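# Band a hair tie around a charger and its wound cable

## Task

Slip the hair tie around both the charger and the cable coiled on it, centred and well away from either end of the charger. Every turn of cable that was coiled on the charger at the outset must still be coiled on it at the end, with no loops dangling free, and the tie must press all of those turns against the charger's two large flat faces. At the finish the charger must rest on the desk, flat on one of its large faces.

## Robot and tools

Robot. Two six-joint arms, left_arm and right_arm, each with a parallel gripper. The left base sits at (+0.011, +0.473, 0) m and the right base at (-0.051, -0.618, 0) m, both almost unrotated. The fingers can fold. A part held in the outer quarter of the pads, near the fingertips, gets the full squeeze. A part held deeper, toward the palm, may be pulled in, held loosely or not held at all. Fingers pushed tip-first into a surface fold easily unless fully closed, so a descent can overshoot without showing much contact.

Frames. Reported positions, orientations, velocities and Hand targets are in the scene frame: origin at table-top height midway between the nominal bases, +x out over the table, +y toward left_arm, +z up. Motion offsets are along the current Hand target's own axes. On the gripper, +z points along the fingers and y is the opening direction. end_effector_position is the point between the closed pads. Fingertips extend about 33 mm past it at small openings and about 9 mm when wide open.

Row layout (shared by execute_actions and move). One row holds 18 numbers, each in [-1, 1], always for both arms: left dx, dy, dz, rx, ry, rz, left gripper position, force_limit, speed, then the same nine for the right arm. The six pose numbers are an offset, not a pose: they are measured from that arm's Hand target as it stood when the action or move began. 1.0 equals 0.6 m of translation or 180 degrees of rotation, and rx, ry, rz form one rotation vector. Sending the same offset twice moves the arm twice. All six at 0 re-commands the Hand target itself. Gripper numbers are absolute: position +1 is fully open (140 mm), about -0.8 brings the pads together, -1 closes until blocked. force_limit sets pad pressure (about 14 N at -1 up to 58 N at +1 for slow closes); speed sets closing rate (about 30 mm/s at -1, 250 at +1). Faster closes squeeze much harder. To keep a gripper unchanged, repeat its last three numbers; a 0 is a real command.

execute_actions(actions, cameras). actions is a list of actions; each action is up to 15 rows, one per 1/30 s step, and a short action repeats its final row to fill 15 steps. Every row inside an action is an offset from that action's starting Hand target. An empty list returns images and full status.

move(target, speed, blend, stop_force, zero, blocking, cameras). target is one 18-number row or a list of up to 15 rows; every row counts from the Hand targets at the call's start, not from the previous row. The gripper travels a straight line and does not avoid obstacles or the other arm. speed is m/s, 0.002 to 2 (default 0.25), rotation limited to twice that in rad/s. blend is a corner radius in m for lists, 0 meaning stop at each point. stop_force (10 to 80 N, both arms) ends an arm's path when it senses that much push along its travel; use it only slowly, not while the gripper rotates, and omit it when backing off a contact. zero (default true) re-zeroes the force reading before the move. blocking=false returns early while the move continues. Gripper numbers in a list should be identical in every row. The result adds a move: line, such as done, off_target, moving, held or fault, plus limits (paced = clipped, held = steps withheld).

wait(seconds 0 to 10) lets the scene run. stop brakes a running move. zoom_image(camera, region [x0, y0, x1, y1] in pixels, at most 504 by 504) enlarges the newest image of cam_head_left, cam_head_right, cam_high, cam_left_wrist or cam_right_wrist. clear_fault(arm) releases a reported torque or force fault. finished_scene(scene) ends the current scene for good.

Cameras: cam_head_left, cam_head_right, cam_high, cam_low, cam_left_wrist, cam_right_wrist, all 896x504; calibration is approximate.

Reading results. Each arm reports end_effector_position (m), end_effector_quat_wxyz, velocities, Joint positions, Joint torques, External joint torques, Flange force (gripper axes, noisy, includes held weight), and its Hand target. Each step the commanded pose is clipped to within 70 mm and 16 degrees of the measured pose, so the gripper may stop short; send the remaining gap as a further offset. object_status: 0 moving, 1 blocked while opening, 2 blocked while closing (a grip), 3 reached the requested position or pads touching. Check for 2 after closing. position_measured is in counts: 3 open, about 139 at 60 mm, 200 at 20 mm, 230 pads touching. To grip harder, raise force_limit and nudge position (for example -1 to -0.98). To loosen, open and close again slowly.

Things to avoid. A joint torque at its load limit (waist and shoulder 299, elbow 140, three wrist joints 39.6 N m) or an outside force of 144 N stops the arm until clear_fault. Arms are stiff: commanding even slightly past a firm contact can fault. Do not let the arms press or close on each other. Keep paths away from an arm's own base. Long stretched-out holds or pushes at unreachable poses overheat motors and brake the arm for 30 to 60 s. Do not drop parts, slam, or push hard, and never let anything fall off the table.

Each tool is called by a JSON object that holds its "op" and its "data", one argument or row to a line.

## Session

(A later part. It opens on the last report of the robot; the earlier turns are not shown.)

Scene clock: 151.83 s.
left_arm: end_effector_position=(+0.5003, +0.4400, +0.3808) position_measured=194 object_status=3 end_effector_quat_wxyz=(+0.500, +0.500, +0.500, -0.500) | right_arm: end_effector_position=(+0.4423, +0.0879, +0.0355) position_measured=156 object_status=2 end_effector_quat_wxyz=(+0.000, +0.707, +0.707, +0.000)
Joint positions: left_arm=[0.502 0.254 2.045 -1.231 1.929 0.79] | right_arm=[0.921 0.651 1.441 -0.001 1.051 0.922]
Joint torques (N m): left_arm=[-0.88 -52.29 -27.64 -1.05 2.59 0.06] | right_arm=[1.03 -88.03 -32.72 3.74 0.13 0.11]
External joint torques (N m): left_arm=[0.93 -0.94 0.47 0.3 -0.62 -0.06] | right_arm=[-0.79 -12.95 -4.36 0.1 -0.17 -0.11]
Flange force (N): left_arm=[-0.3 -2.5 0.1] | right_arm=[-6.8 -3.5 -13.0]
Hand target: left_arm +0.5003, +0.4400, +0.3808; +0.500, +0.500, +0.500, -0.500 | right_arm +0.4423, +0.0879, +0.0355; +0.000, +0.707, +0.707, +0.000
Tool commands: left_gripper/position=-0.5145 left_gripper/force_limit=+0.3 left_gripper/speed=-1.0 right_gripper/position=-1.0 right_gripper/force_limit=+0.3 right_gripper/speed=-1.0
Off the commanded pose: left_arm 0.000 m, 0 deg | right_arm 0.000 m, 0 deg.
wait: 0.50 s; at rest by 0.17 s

{"op": "move", "data": {
  "target": [
    [0,0,0,0,0,0,-0.08,0.3,-1,0,0,-0.1667,0,0,0,-1,0.3,-1],
    [0.1597,-0.0838,0.3,0,0,0,-0.08,0.3,-1,-0.0965,0.0128,-0.4408,0,0,0,-1,0.3,-1]
  ],
  "speed": [0.12,0.25],
  "blend": [0.02,0],
  "cameras": ["all"]
}}

{"op": "zoom_image", "data": {
  "camera": "cam_left_wrist",
  "region": [300, 50, 700, 400]
}}

{"op": "zoom_image", "data": {
  "camera": "cam_low",
  "region": [360, 40, 620, 200]
}}

{"op": "zoom_image", "data": {
  "camera": "cam_head_right",
  "region": [240, 280, 480, 440]
}}

Scene clock: 155.47 s.
left_arm: end_effector_position=(+0.4498, +0.2601, +0.2851) position_measured=140 object_status=3 end_effector_quat_wxyz=(+0.500, +0.500, +0.500, -0.500) | right_arm: end_effector_position=(+0.4498, +0.0301, +0.2999) position_measured=156 object_status=2 end_effector_quat_wxyz=(+0.000, +0.707, +0.707, +0.000)
Joint positions: left_arm=[0.203 0.244 2.322 -1.411 1.674 1.004] | right_arm=[0.871 0.442 1.273 -0.001 1.426 0.872]
Joint torques (N m): left_arm=[1.32 -42.79 -18.57 -1.53 2.73 -0.18] | right_arm=[1.96 -86.02 -44.44 4.62 0.27 0.06]
External joint torques (N m): left_arm=[-1.2 -1.18 -0.06 0.44 -0.4 0.19] | right_arm=[-2.12 -1.26 2.12 -0.26 -0.31 -0.06]
Flange force (N): left_arm=[-1.5 -1.0 2.6] | right_arm=[-7.7 -2.6 3.3]
Hand target: left_arm +0.4498, +0.2600, +0.2851; +0.500, +0.500, +0.500, -0.500 | right_arm +0.4498, +0.0301, +0.3000; +0.000, +0.707, +0.707, +0.000
Off the commanded pose: left_arm 0.000 m, 0 deg | right_arm 0.000 m, 0 deg.
move: done; blend cut to 0 m at target 1
camera_calibration:
cam_left_wrist: T_world_to_cam=[[0.999993, -0.00357656, -0.00105957, -0.437854], [0.00225889, 0.354573, 0.935026, -0.35498], [-0.00296848, -0.935021, 0.354579, 0.282234], [0, 0, 0, 1]] pos_world=[0.439491, 0.388195, 0.231378]
cam_right_wrist: T_world_to_cam=[[0.999956, -0.0084411, 0.00410124, -0.441631], [-0.00935105, -0.933159, 0.359341, -0.0722145], [0.000793871, -0.359364, -0.933197, 0.432952], [0, 0, 0, 1]] pos_world=[0.440592, 0.0844716, 0.43179]

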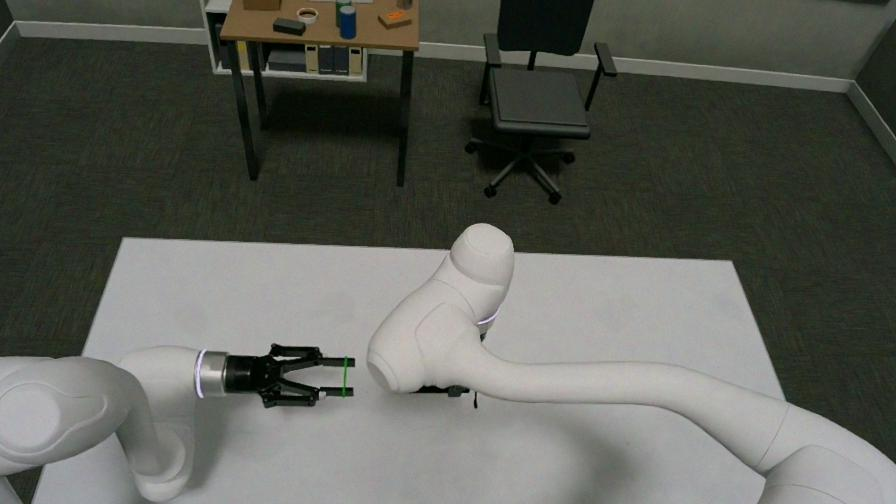

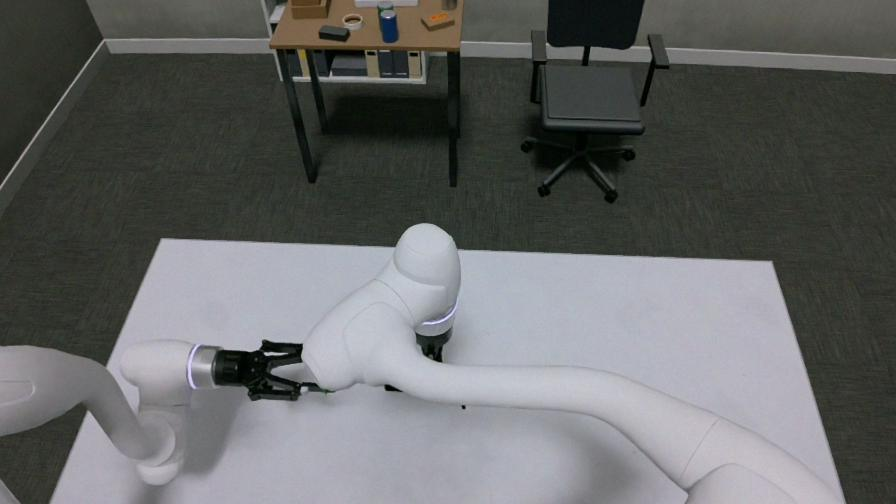

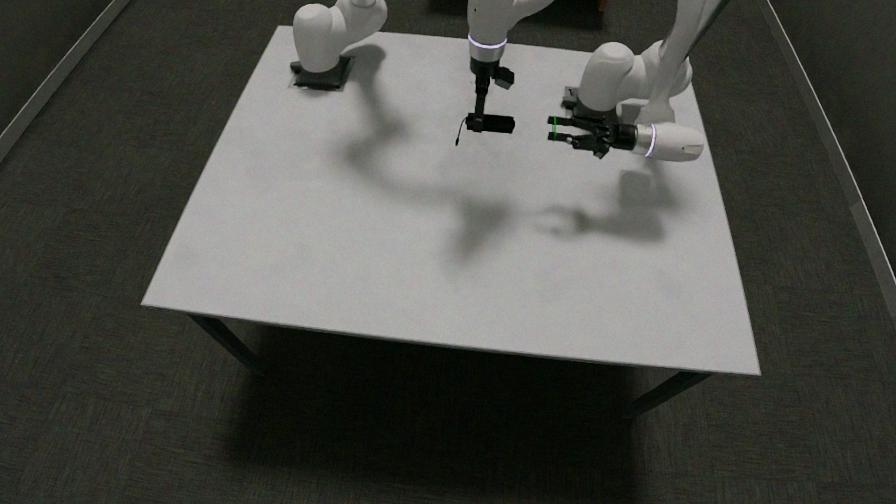

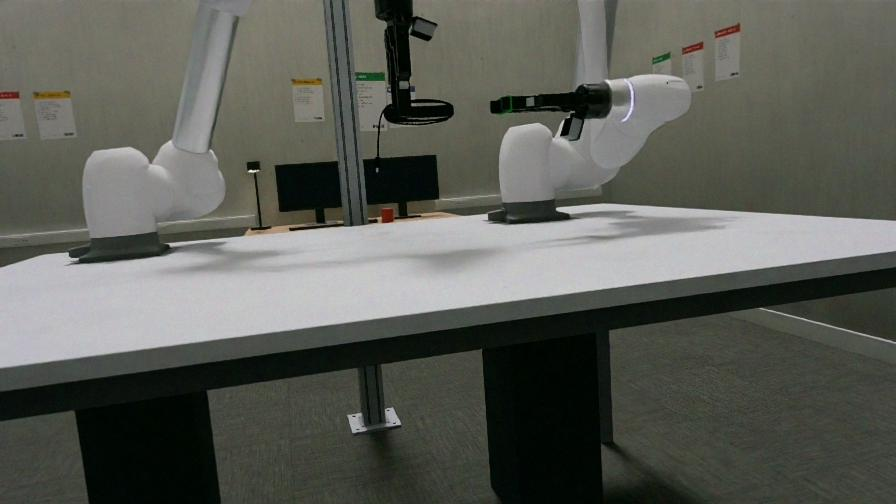

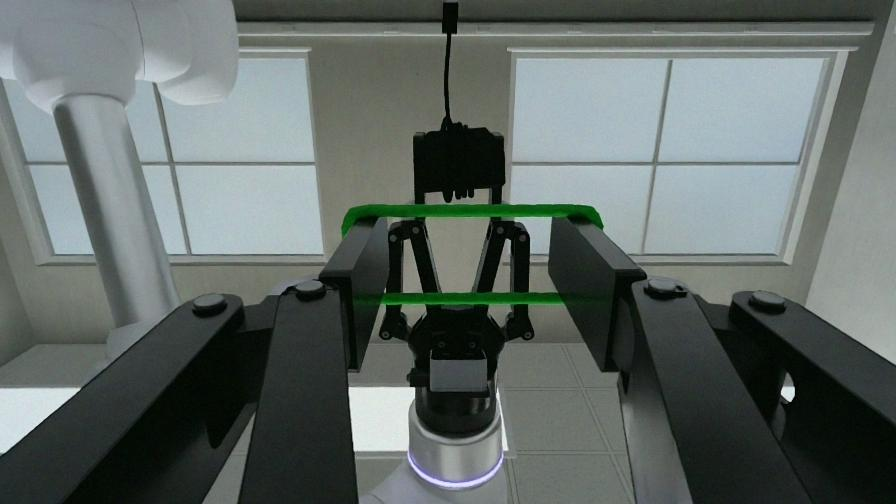

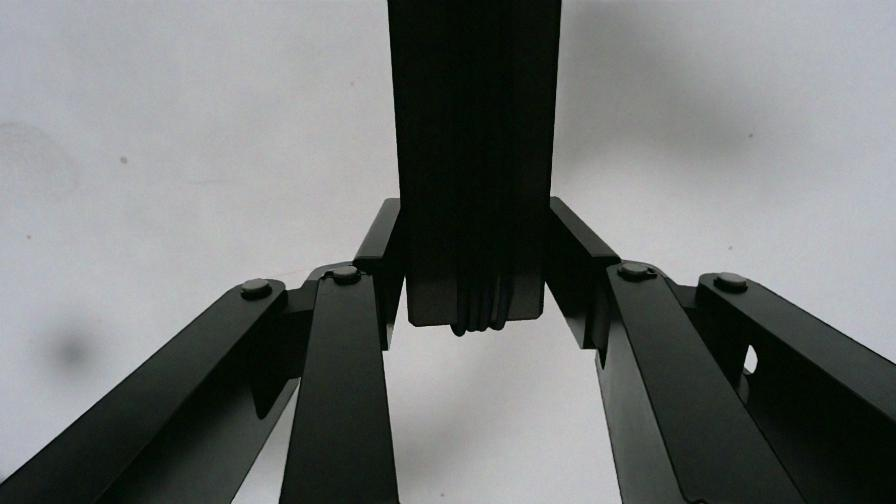

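Scaled by 1.260 from the camera's 896x504 image, which has a finer 1280x720 frame.

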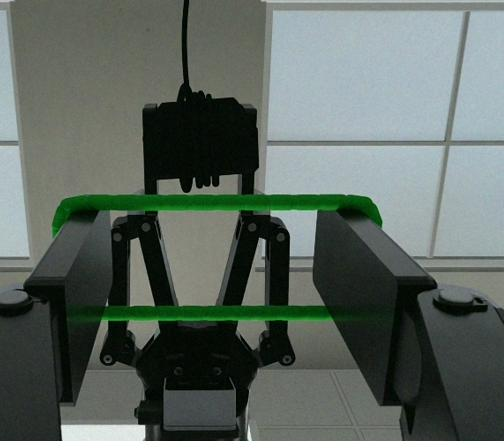

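Scaled by 1.938 from the camera's 896x504 image, which has a finer 1280x720 frame.

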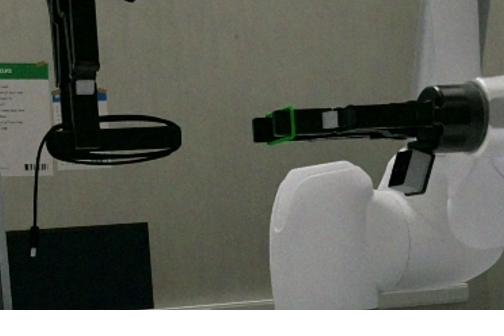

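Scaled by 2.100 from the camera's 896x504 image, which has a finer 1280x720 frame.

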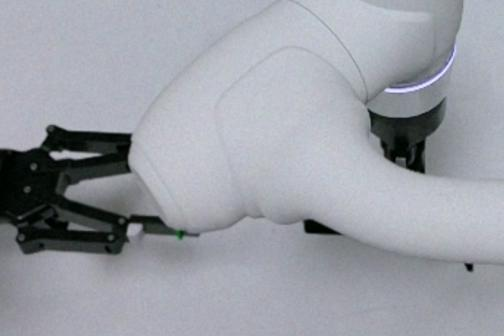

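{"op": "zoom_image", "data": {
  "camera": "cam_left_wrist",
  "region": [310, 180, 490, 330]
}}

{"op": "zoom_image", "data": {
  "camera": "cam_low",
  "region": [470, 70, 570, 140]
}}

{"op": "zoom_image", "data": {
  "camera": "cam_head_left",
  "region": [260, 330, 400, 420]
}}

{"op": "zoom_image", "data": {
  "camera": "cam_high",
  "region": [450, 90, 610, 180]
}}

Scaled by 2.800 from the camera's 896x504 image, which has a finer 1280x720 frame.

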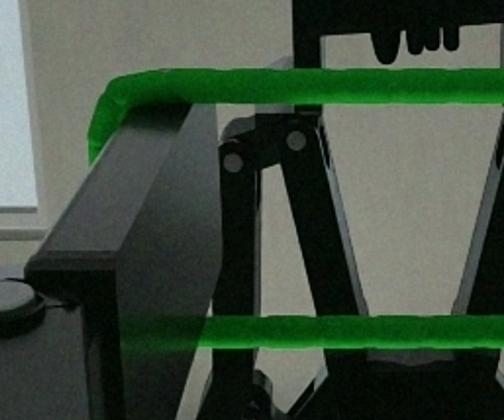

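Scaled by 5.040 from the camera's 896x504 image, which has a finer 1280x720 frame.

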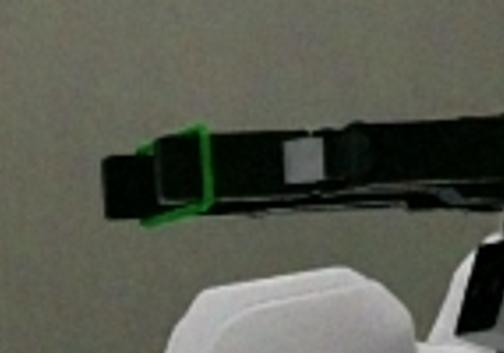

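Scaled by 3.600 from the camera's 896x504 image, which has a finer 1280x720 frame.

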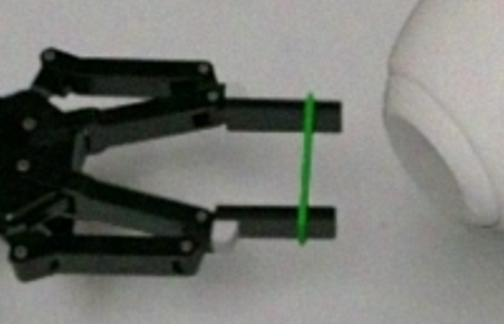

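Scaled by 3.150 from the camera's 896x504 image, which has a finer 1280x720 frame.

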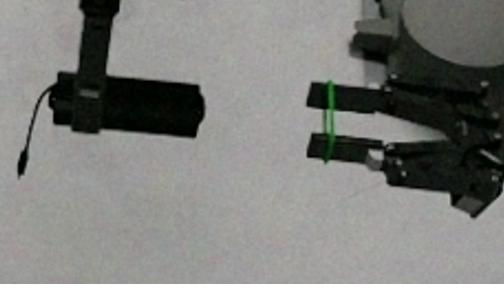

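{"op": "zoom_image", "data": {
  "camera": "cam_low",
  "region": [380, 60, 540, 150]
}}

{"op": "zoom_image", "data": {
  "camera": "cam_left_wrist",
  "region": [390, 90, 530, 220]
}}

Scaled by 3.150 from the camera's 896x504 image, which has a finer 1280x720 frame.

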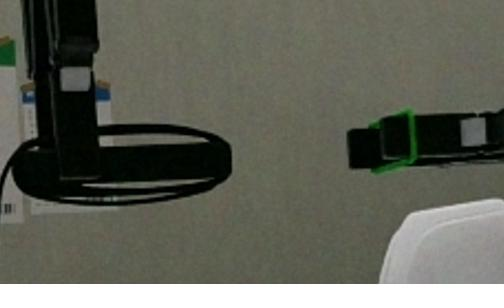

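Scaled by 3.600 from the camera's 896x504 image, which has a finer 1280x720 frame.

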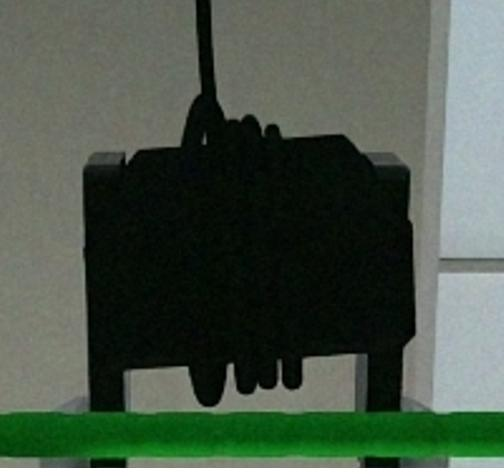

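{"op": "move", "data": {
  "target": [0.0105,-0.0025,0.1733,0,0,0,-0.08,0.3,-1,0,0,0,0,0,0,-1,0.3,-1],
  "speed": 0.12,
  "cameras": ["cam_left_wrist","cam_low","cam_right_wrist","cam_high"]
}}

{"op": "zoom_image", "data": {
  "camera": "cam_low",
  "region": [370, 60, 530, 150]
}}

{"op": "zoom_image", "data": {
  "camera": "cam_left_wrist",
  "region": [340, 60, 620, 340]
}}

{"op": "zoom_image", "data": {
  "camera": "cam_high",
  "region": [440, 90, 600, 180]
}}

Scene clock: 160.10 s.
left_arm: end_effector_position=(+0.4482, +0.1561, +0.2788) position_measured=140 object_status=3 end_effector_quat_wxyz=(+0.500, +0.500, +0.500, -0.500) | right_arm: end_effector_position=(+0.4498, +0.0301, +0.3000) position_measured=156 object_status=2 end_effector_quat_wxyz=(+0.000, +0.707, +0.707, +0.000)
Joint positions: left_arm=[-0.03 0.236 2.356 -1.608 1.549 1.022] | right_arm=[0.871 0.442 1.273 -0.001 1.426 0.872]
Joint torques (N m): left_arm=[-0.88 -41.3 -18.29 -1.93 2.98 0.12] | right_arm=[2.02 -85.87 -44.36 4.62 0.16 0.1]
External joint torques (N m): left_arm=[0.99 -1.41 0 0.42 -0.63 -0.12] | right_arm=[-2.33 -1.71 1.92 -0.26 -0.21 -0.1]
Flange force (N): left_arm=[-3.1 -1.5 -2.3] | right_arm=[-8.1 -2.5 2.7]
Hand target: left_arm +0.4482, +0.1560, +0.2788; +0.500, +0.500, +0.500, -0.500 | right_arm +0.4498, +0.0301, +0.3000; +0.000, +0.707, +0.707, +0.000
Off the commanded pose: left_arm 0.000 m, 0 deg | right_arm 0.000 m, 0 deg.
move: done
camera_calibration:
cam_left_wrist: T_world_to_cam=[[0.999993, -0.00357656, -0.00105957, -0.436633], [0.00225889, 0.354573, 0.935026, -0.312304], [-0.00296848, -0.935021, 0.354579, 0.187185], [0, 0, 0, 1]] pos_world=[0.437891, 0.284195, 0.225178]
cam_right_wrist: T_world_to_cam=[[0.999956, -0.00844158, 0.00410045, -0.441631], [-0.00935114, -0.933193, 0.359254, -0.072174], [0.000793835, -0.359277, -0.933231, 0.432959], [0, 0, 0, 1]] pos_world=[0.440592, 0.0844717, 0.43179]
Images, in order (width x height): cam_high 896x504, cam_low 896x504, cam_left_wrist 896x504, cam_right_wrist 896x504.

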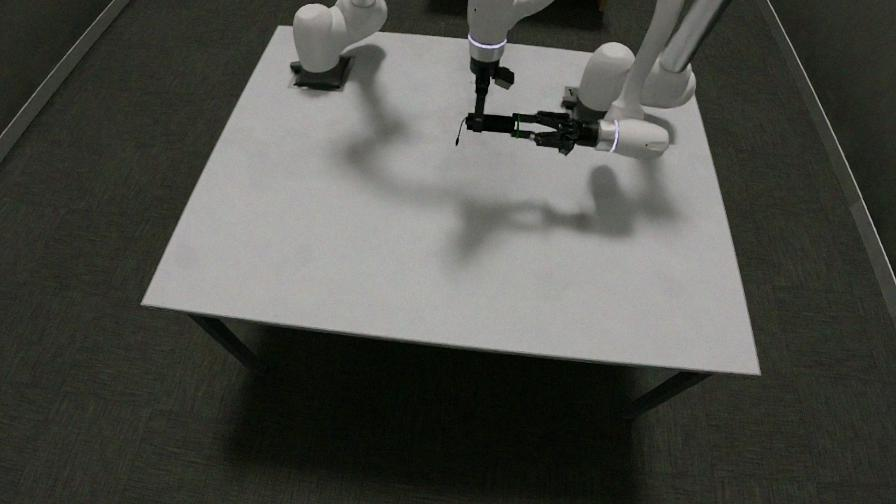

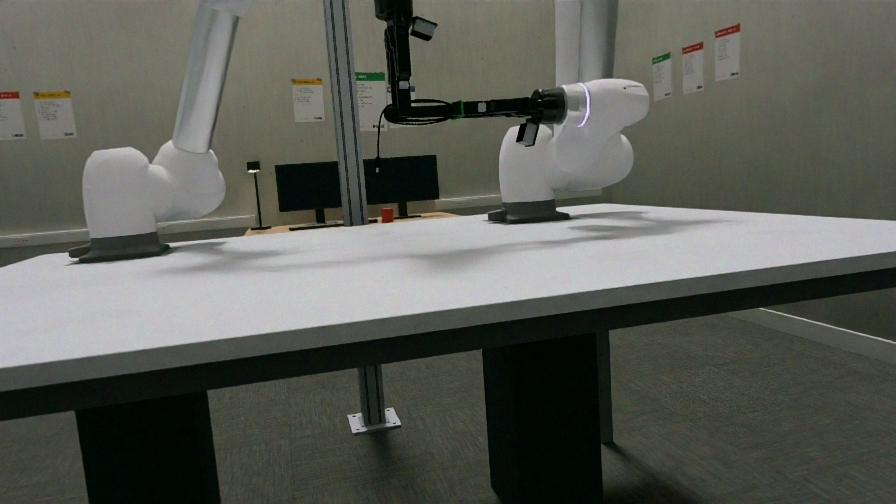

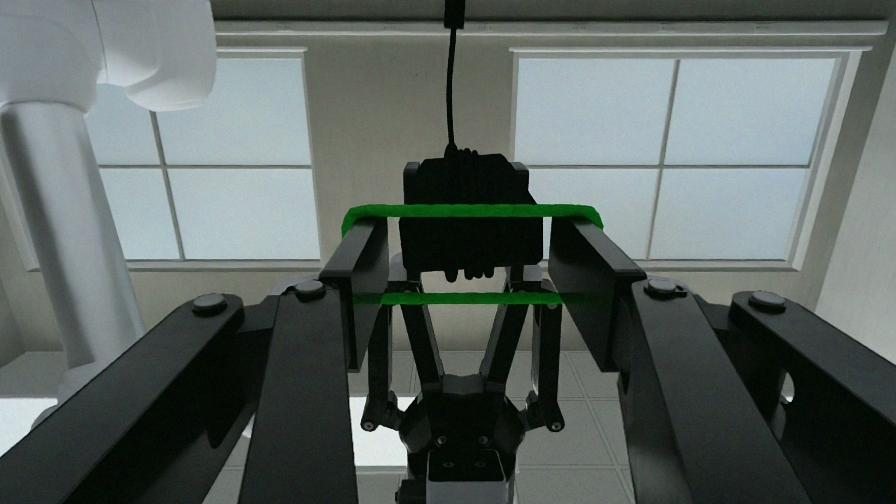

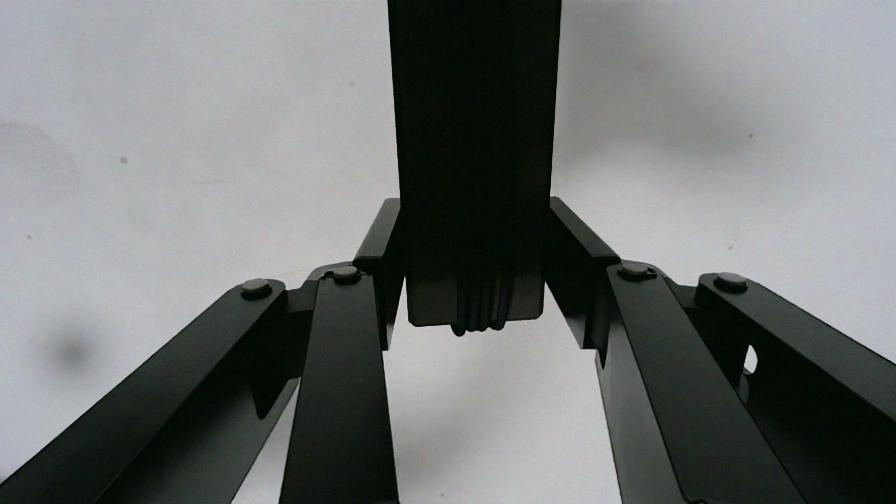

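Scaled by 3.150 from the camera's 896x504 image, which has a finer 1280x720 frame.

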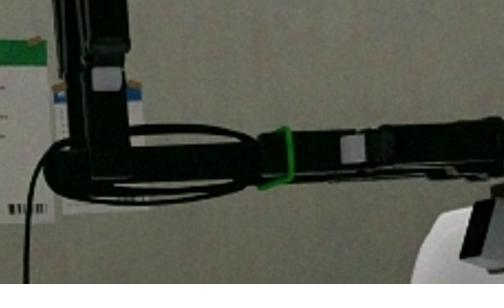

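Scaled by 1.800 from the camera's 896x504 image, which has a finer 1280x720 frame.

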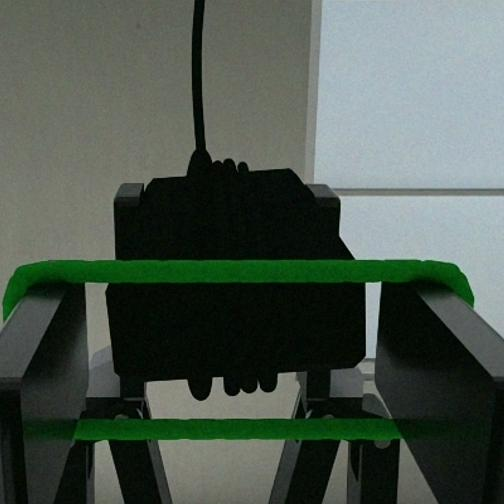

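Scaled by 3.150 from the camera's 896x504 image, which has a finer 1280x720 frame.

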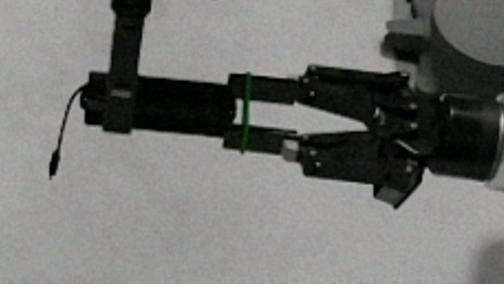

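{"op": "move", "data": {
  "target": [0,0,0.0417,0,0,0,-0.08,0.3,-1,0,0,0,0,0,0,-1,0.3,-1],
  "speed": 0.05,
  "cameras": ["cam_left_wrist","cam_low","cam_high"]
}}

{"op": "zoom_image", "data": {
  "camera": "cam_low",
  "region": [370, 60, 530, 150]
}}

{"op": "zoom_image", "data": {
  "camera": "cam_left_wrist",
  "region": [340, 60, 620, 340]
}}

{"op": "zoom_image", "data": {
  "camera": "cam_high",
  "region": [440, 90, 600, 180]
}}

Scene clock: 161.37 s.
left_arm: end_effector_position=(+0.4481, +0.1311, +0.2788) position_measured=140 object_status=3 end_effector_quat_wxyz=(+0.500, +0.500, +0.500, -0.500) | right_arm: end_effector_position=(+0.4498, +0.0301, +0.3000) position_measured=156 object_status=2 end_effector_quat_wxyz=(+0.000, +0.707, +0.707, +0.000)
Joint positions: left_arm=[-0.088 0.235 2.357 -1.657 1.519 1.024] | right_arm=[0.871 0.442 1.273 -0.001 1.426 0.872]
Joint torques (N m): left_arm=[-0.38 -41.25 -18.53 -1.94 2.71 0.06] | right_arm=[2.68 -85.73 -45.17 5.07 -0.24 0.03]
External joint torques (N m): left_arm=[0.44 -1.29 0.09 0.32 -0.36 -0.06] | right_arm=[-2.46 -1.88 2.74 -0.68 0.2 -0.03]
Flange force (N): left_arm=[-2.7 -1.5 -1.2] | right_arm=[-9.7 -3.6 3.2]
Hand target: left_arm +0.4481, +0.1310, +0.2788; +0.500, +0.500, +0.500, -0.500 | right_arm +0.4498, +0.0301, +0.3000; +0.000, +0.707, +0.707, +0.000
Off the commanded pose: left_arm 0.000 m, 0 deg | right_arm 0.000 m, 0 deg.
move: done
camera_calibration:
cam_left_wrist: T_world_to_cam=[[0.999993, -0.00357656, -0.00105957, -0.436622], [0.00225889, 0.354573, 0.935026, -0.303439], [-0.00296848, -0.935021, 0.354579, 0.163809], [0, 0, 0, 1]] pos_world=[0.437791, 0.259195, 0.225178]
Images, in order (width x height): cam_high 896x504, cam_low 896x504, cam_left_wrist 896x504.

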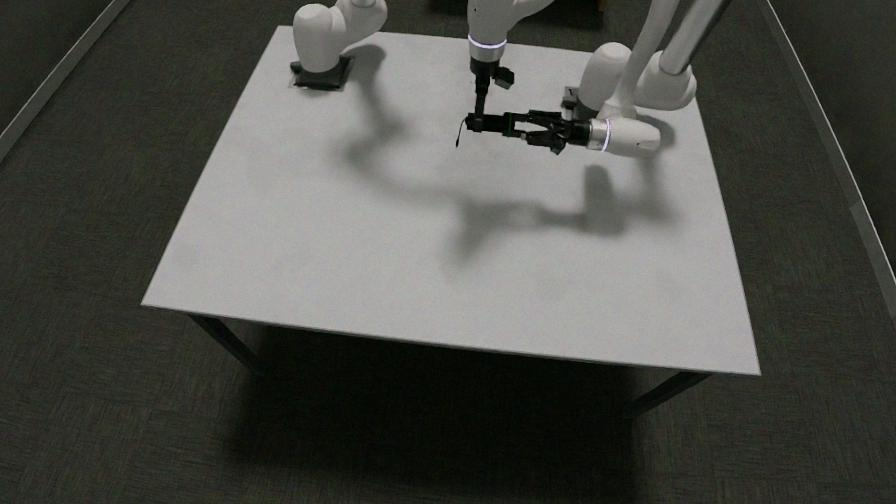

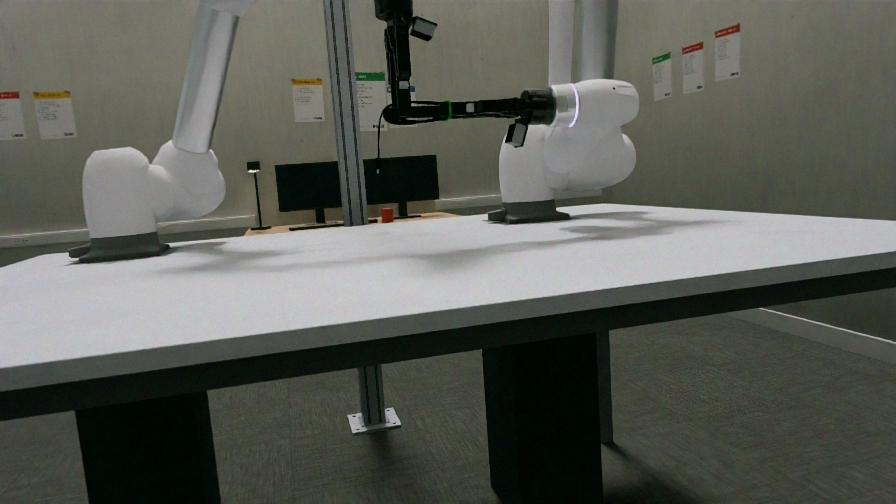

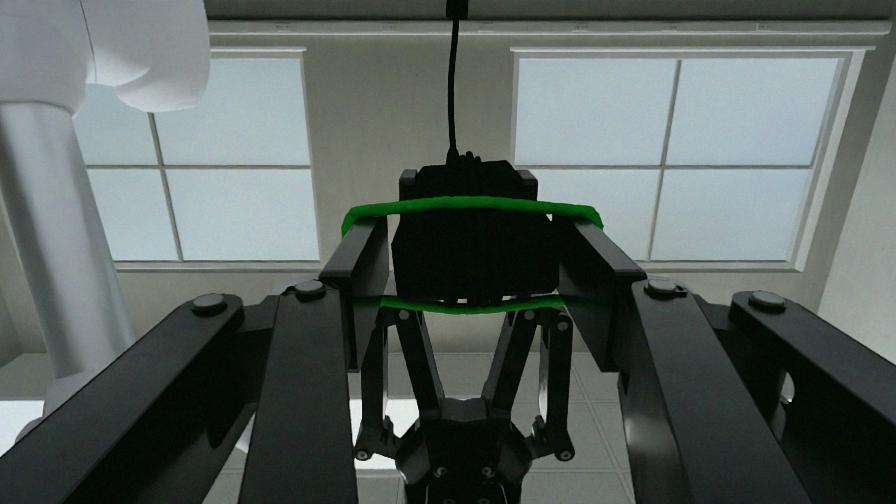

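Scaled by 3.150 from the camera's 896x504 image, which has a finer 1280x720 frame.

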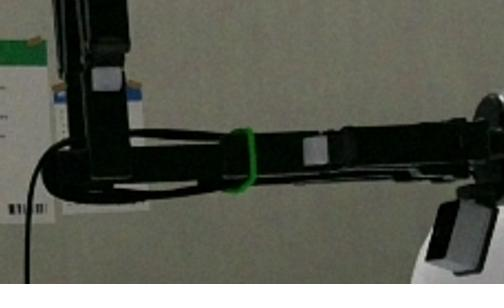

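Scaled by 1.800 from the camera's 896x504 image, which has a finer 1280x720 frame.

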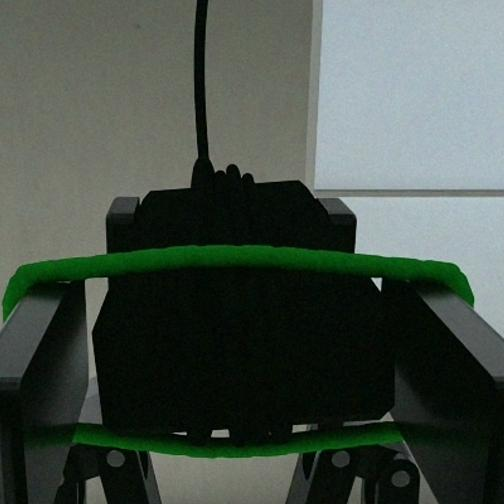

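Scaled by 3.150 from the camera's 896x504 image, which has a finer 1280x720 frame.

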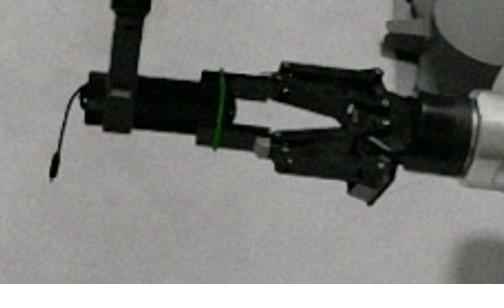

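{"op": "move", "data": {
  "target": [0,0,0.0333,0,0,0,-0.08,0.3,-1,0,0,0,0,0,0,-1,0.3,-1],
  "speed": 0.05,
  "cameras": ["cam_left_wrist","cam_low","cam_right_wrist"]
}}

{"op": "zoom_image", "data": {
  "camera": "cam_low",
  "region": [370, 60, 530, 150]
}}

{"op": "zoom_image", "data": {
  "camera": "cam_left_wrist",
  "region": [340, 60, 620, 340]
}}

Scene clock: 162.43 s.
left_arm: end_effector_position=(+0.4481, +0.1111, +0.2788) position_measured=140 object_status=3 end_effector_quat_wxyz=(+0.500, +0.500, +0.500, -0.500) | right_arm: end_effector_position=(+0.4498, +0.0301, +0.3000) position_measured=156 object_status=2 end_effector_quat_wxyz=(+0.000, +0.707, +0.707, +0.000)
Joint positions: left_arm=[-0.133 0.236 2.355 -1.695 1.495 1.026] | right_arm=[0.871 0.442 1.273 -0.001 1.426 0.872]
Joint torques (N m): left_arm=[1.1 -41.53 -18.9 -2.26 2.85 -0.09] | right_arm=[1.99 -85.91 -44.66 4.8 0.04 0.03]
External joint torques (N m): left_arm=[-0.98 -1.55 0.28 0.56 -0.49 0.09] | right_arm=[-2.1 -1.84 2.11 -0.42 -0.09 -0.03]
Flange force (N): left_arm=[-2.9 -2.6 1.6] | right_arm=[-8.3 -3.1 2.8]
Hand target: left_arm +0.4481, +0.1110, +0.2788; +0.500, +0.500, +0.500, -0.500 | right_arm +0.4498, +0.0301, +0.3000; +0.000, +0.707, +0.707, +0.000
Off the commanded pose: left_arm 0.000 m, 0 deg | right_arm 0.000 m, 0 deg.
move: done
camera_calibration:
cam_left_wrist: T_world_to_cam=[[0.999993, -0.00361054, -0.00115362, -0.436664], [0.00235888, 0.354573, 0.935025, -0.296392], [-0.0029669, -0.935021, 0.354579, 0.145108], [0, 0, 0, 1]] pos_world=[0.437791, 0.239195, 0.225178]
cam_right_wrist: T_world_to_cam=[[0.999956, -0.00847692, 0.00400691, -0.441587], [-0.00935051, -0.933193, 0.359255, -0.0721747], [0.00069384, -0.359277, -0.933231, 0.433003], [0, 0, 0, 1]] pos_world=[0.440593, 0.0844717, 0.43179]
Images, in order (width x height): cam_low 896x504, cam_left_wrist 896x504, cam_right_wrist 896x504.

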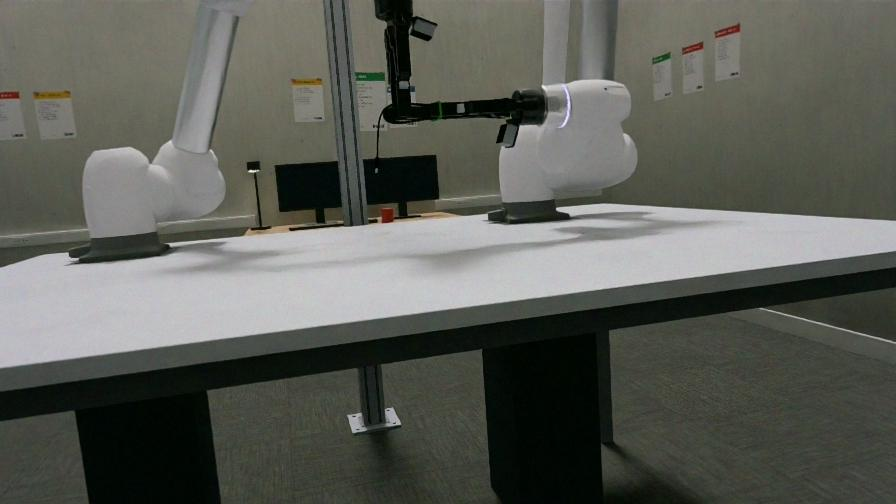

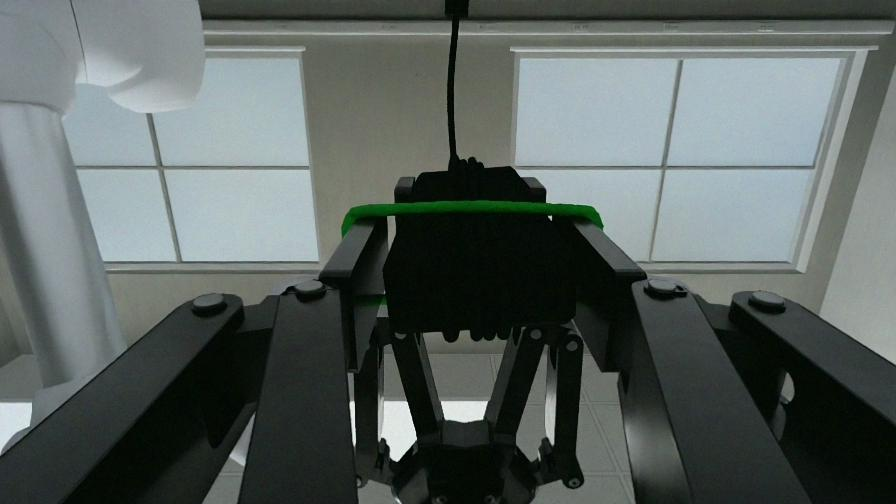

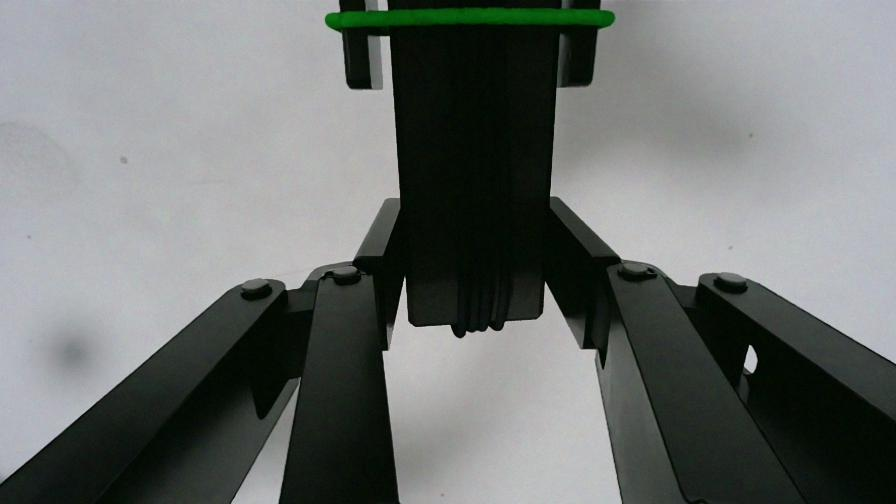

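Scaled by 3.150 from the camera's 896x504 image, which has a finer 1280x720 frame.

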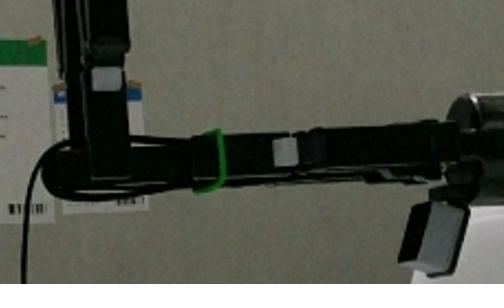

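Scaled by 1.800 from the camera's 896x504 image, which has a finer 1280x720 frame.

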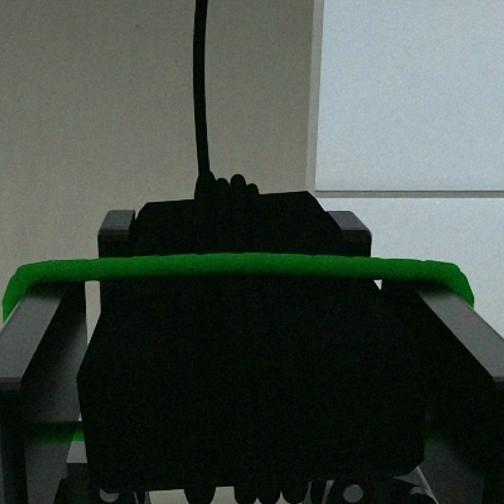

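{"op": "move", "data": {
  "target": [0,0,0.0333,0,0,0,-0.08,0.3,-1,0,0,0,0,0,0,-1,0.3,-1],
  "speed": 0.05,
  "cameras": ["cam_left_wrist","cam_low","cam_right_wrist"]
}}

{"op": "zoom_image", "data": {
  "camera": "cam_low",
  "region": [370, 60, 530, 150]
}}

{"op": "zoom_image", "data": {
  "camera": "cam_right_wrist",
  "region": [300, 0, 640, 350]
}}

Scene clock: 163.43 s.
left_arm: end_effector_position=(+0.4481, +0.0911, +0.2788) position_measured=140 object_status=3 end_effector_quat_wxyz=(+0.500, +0.500, +0.500, -0.500) | right_arm: end_effector_position=(+0.4498, +0.0301, +0.3000) position_measured=156 object_status=2 end_effector_quat_wxyz=(+0.000, +0.707, +0.707, +0.000)
Joint positions: left_arm=[-0.178 0.239 2.352 -1.734 1.472 1.028] | right_arm=[0.871 0.442 1.273 -0.001 1.426 0.872]
Joint torques (N m): left_arm=[-1.35 -42.47 -19.07 -2.06 2.76 0.04] | right_arm=[2.18 -85.73 -44.72 4.77 0.11 0.08]
External joint torques (N m): left_arm=[1.41 -0.66 0.33 0.29 -0.41 -0.04] | right_arm=[-2.11 -2.03 2.24 -0.39 -0.15 -0.08]
Flange force (N): left_arm=[-1.4 -0.7 -3.4] | right_arm=[-8.9 -3.5 3.0]
Hand target: left_arm +0.4481, +0.0911, +0.2788; +0.500, +0.500, +0.500, -0.500 | right_arm +0.4498, +0.0301, +0.3000; +0.000, +0.707, +0.707, +0.000
Off the commanded pose: left_arm 0.000 m, 0 deg | right_arm 0.000 m, 0 deg.
move: done
camera_calibration:
cam_left_wrist: T_world_to_cam=[[0.999993, -0.00361054, -0.00115362, -0.436736], [0.00235888, 0.354573, 0.935025, -0.2893], [-0.0029669, -0.935021, 0.354579, 0.126408], [0, 0, 0, 1]] pos_world=[0.437791, 0.219195, 0.225178]
cam_right_wrist: T_world_to_cam=[[0.999956, -0.00847692, 0.00400691, -0.441587], [-0.00935051, -0.933193, 0.359255, -0.0721747], [0.00069384, -0.359277, -0.933231, 0.433003], [0, 0, 0, 1]] pos_world=[0.440593, 0.0844717, 0.43179]
Images, in order (width x height): cam_low 896x504, cam_left_wrist 896x504, cam_right_wrist 896x504.

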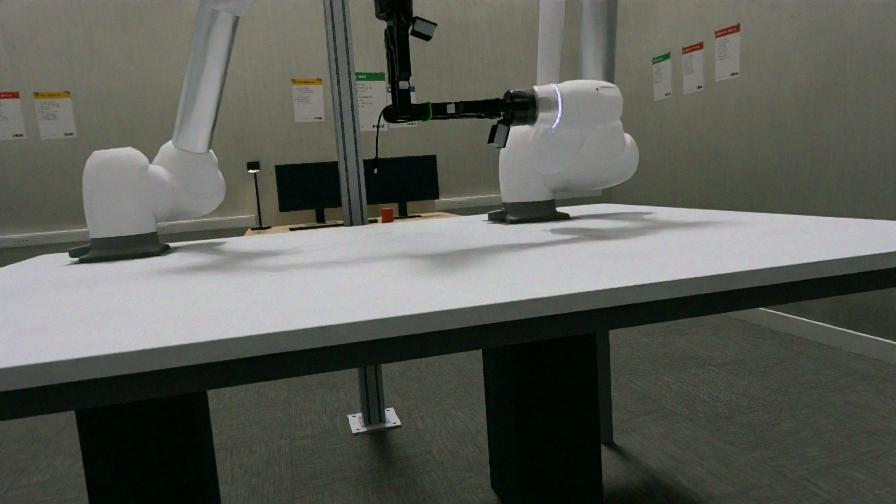

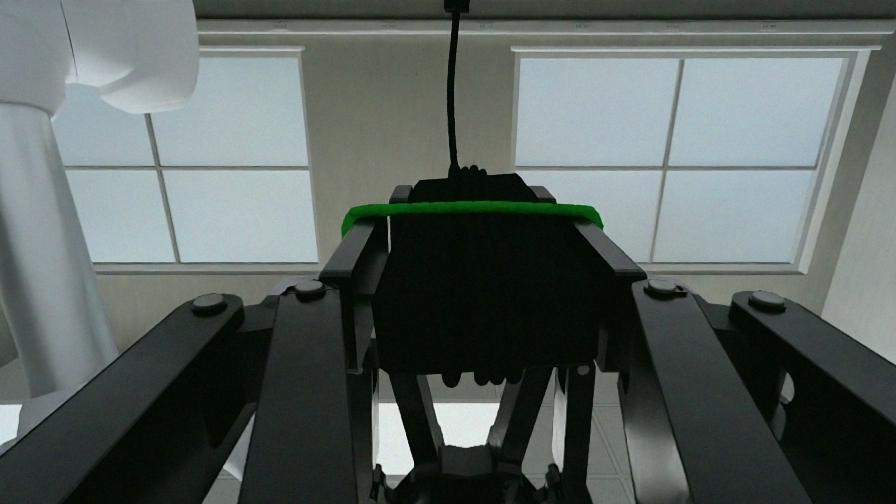

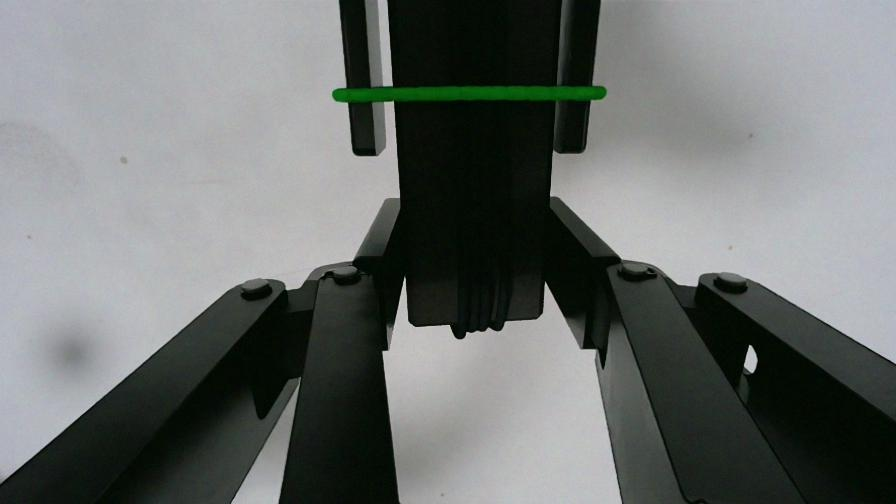

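Scaled by 3.150 from the camera's 896x504 image, which has a finer 1280x720 frame.

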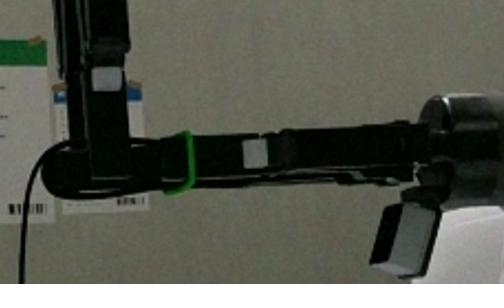

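Scaled by 1.440 from the camera's 896x504 image, which has a finer 1280x720 frame.

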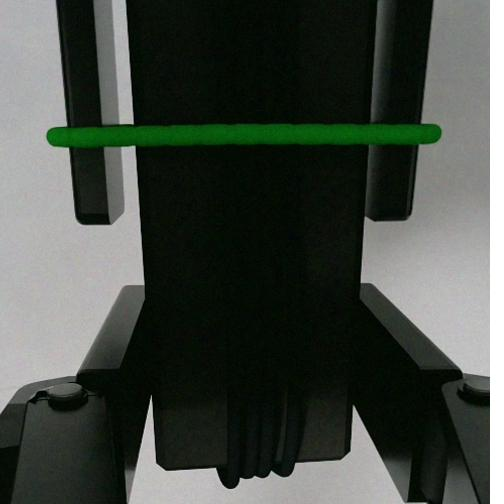

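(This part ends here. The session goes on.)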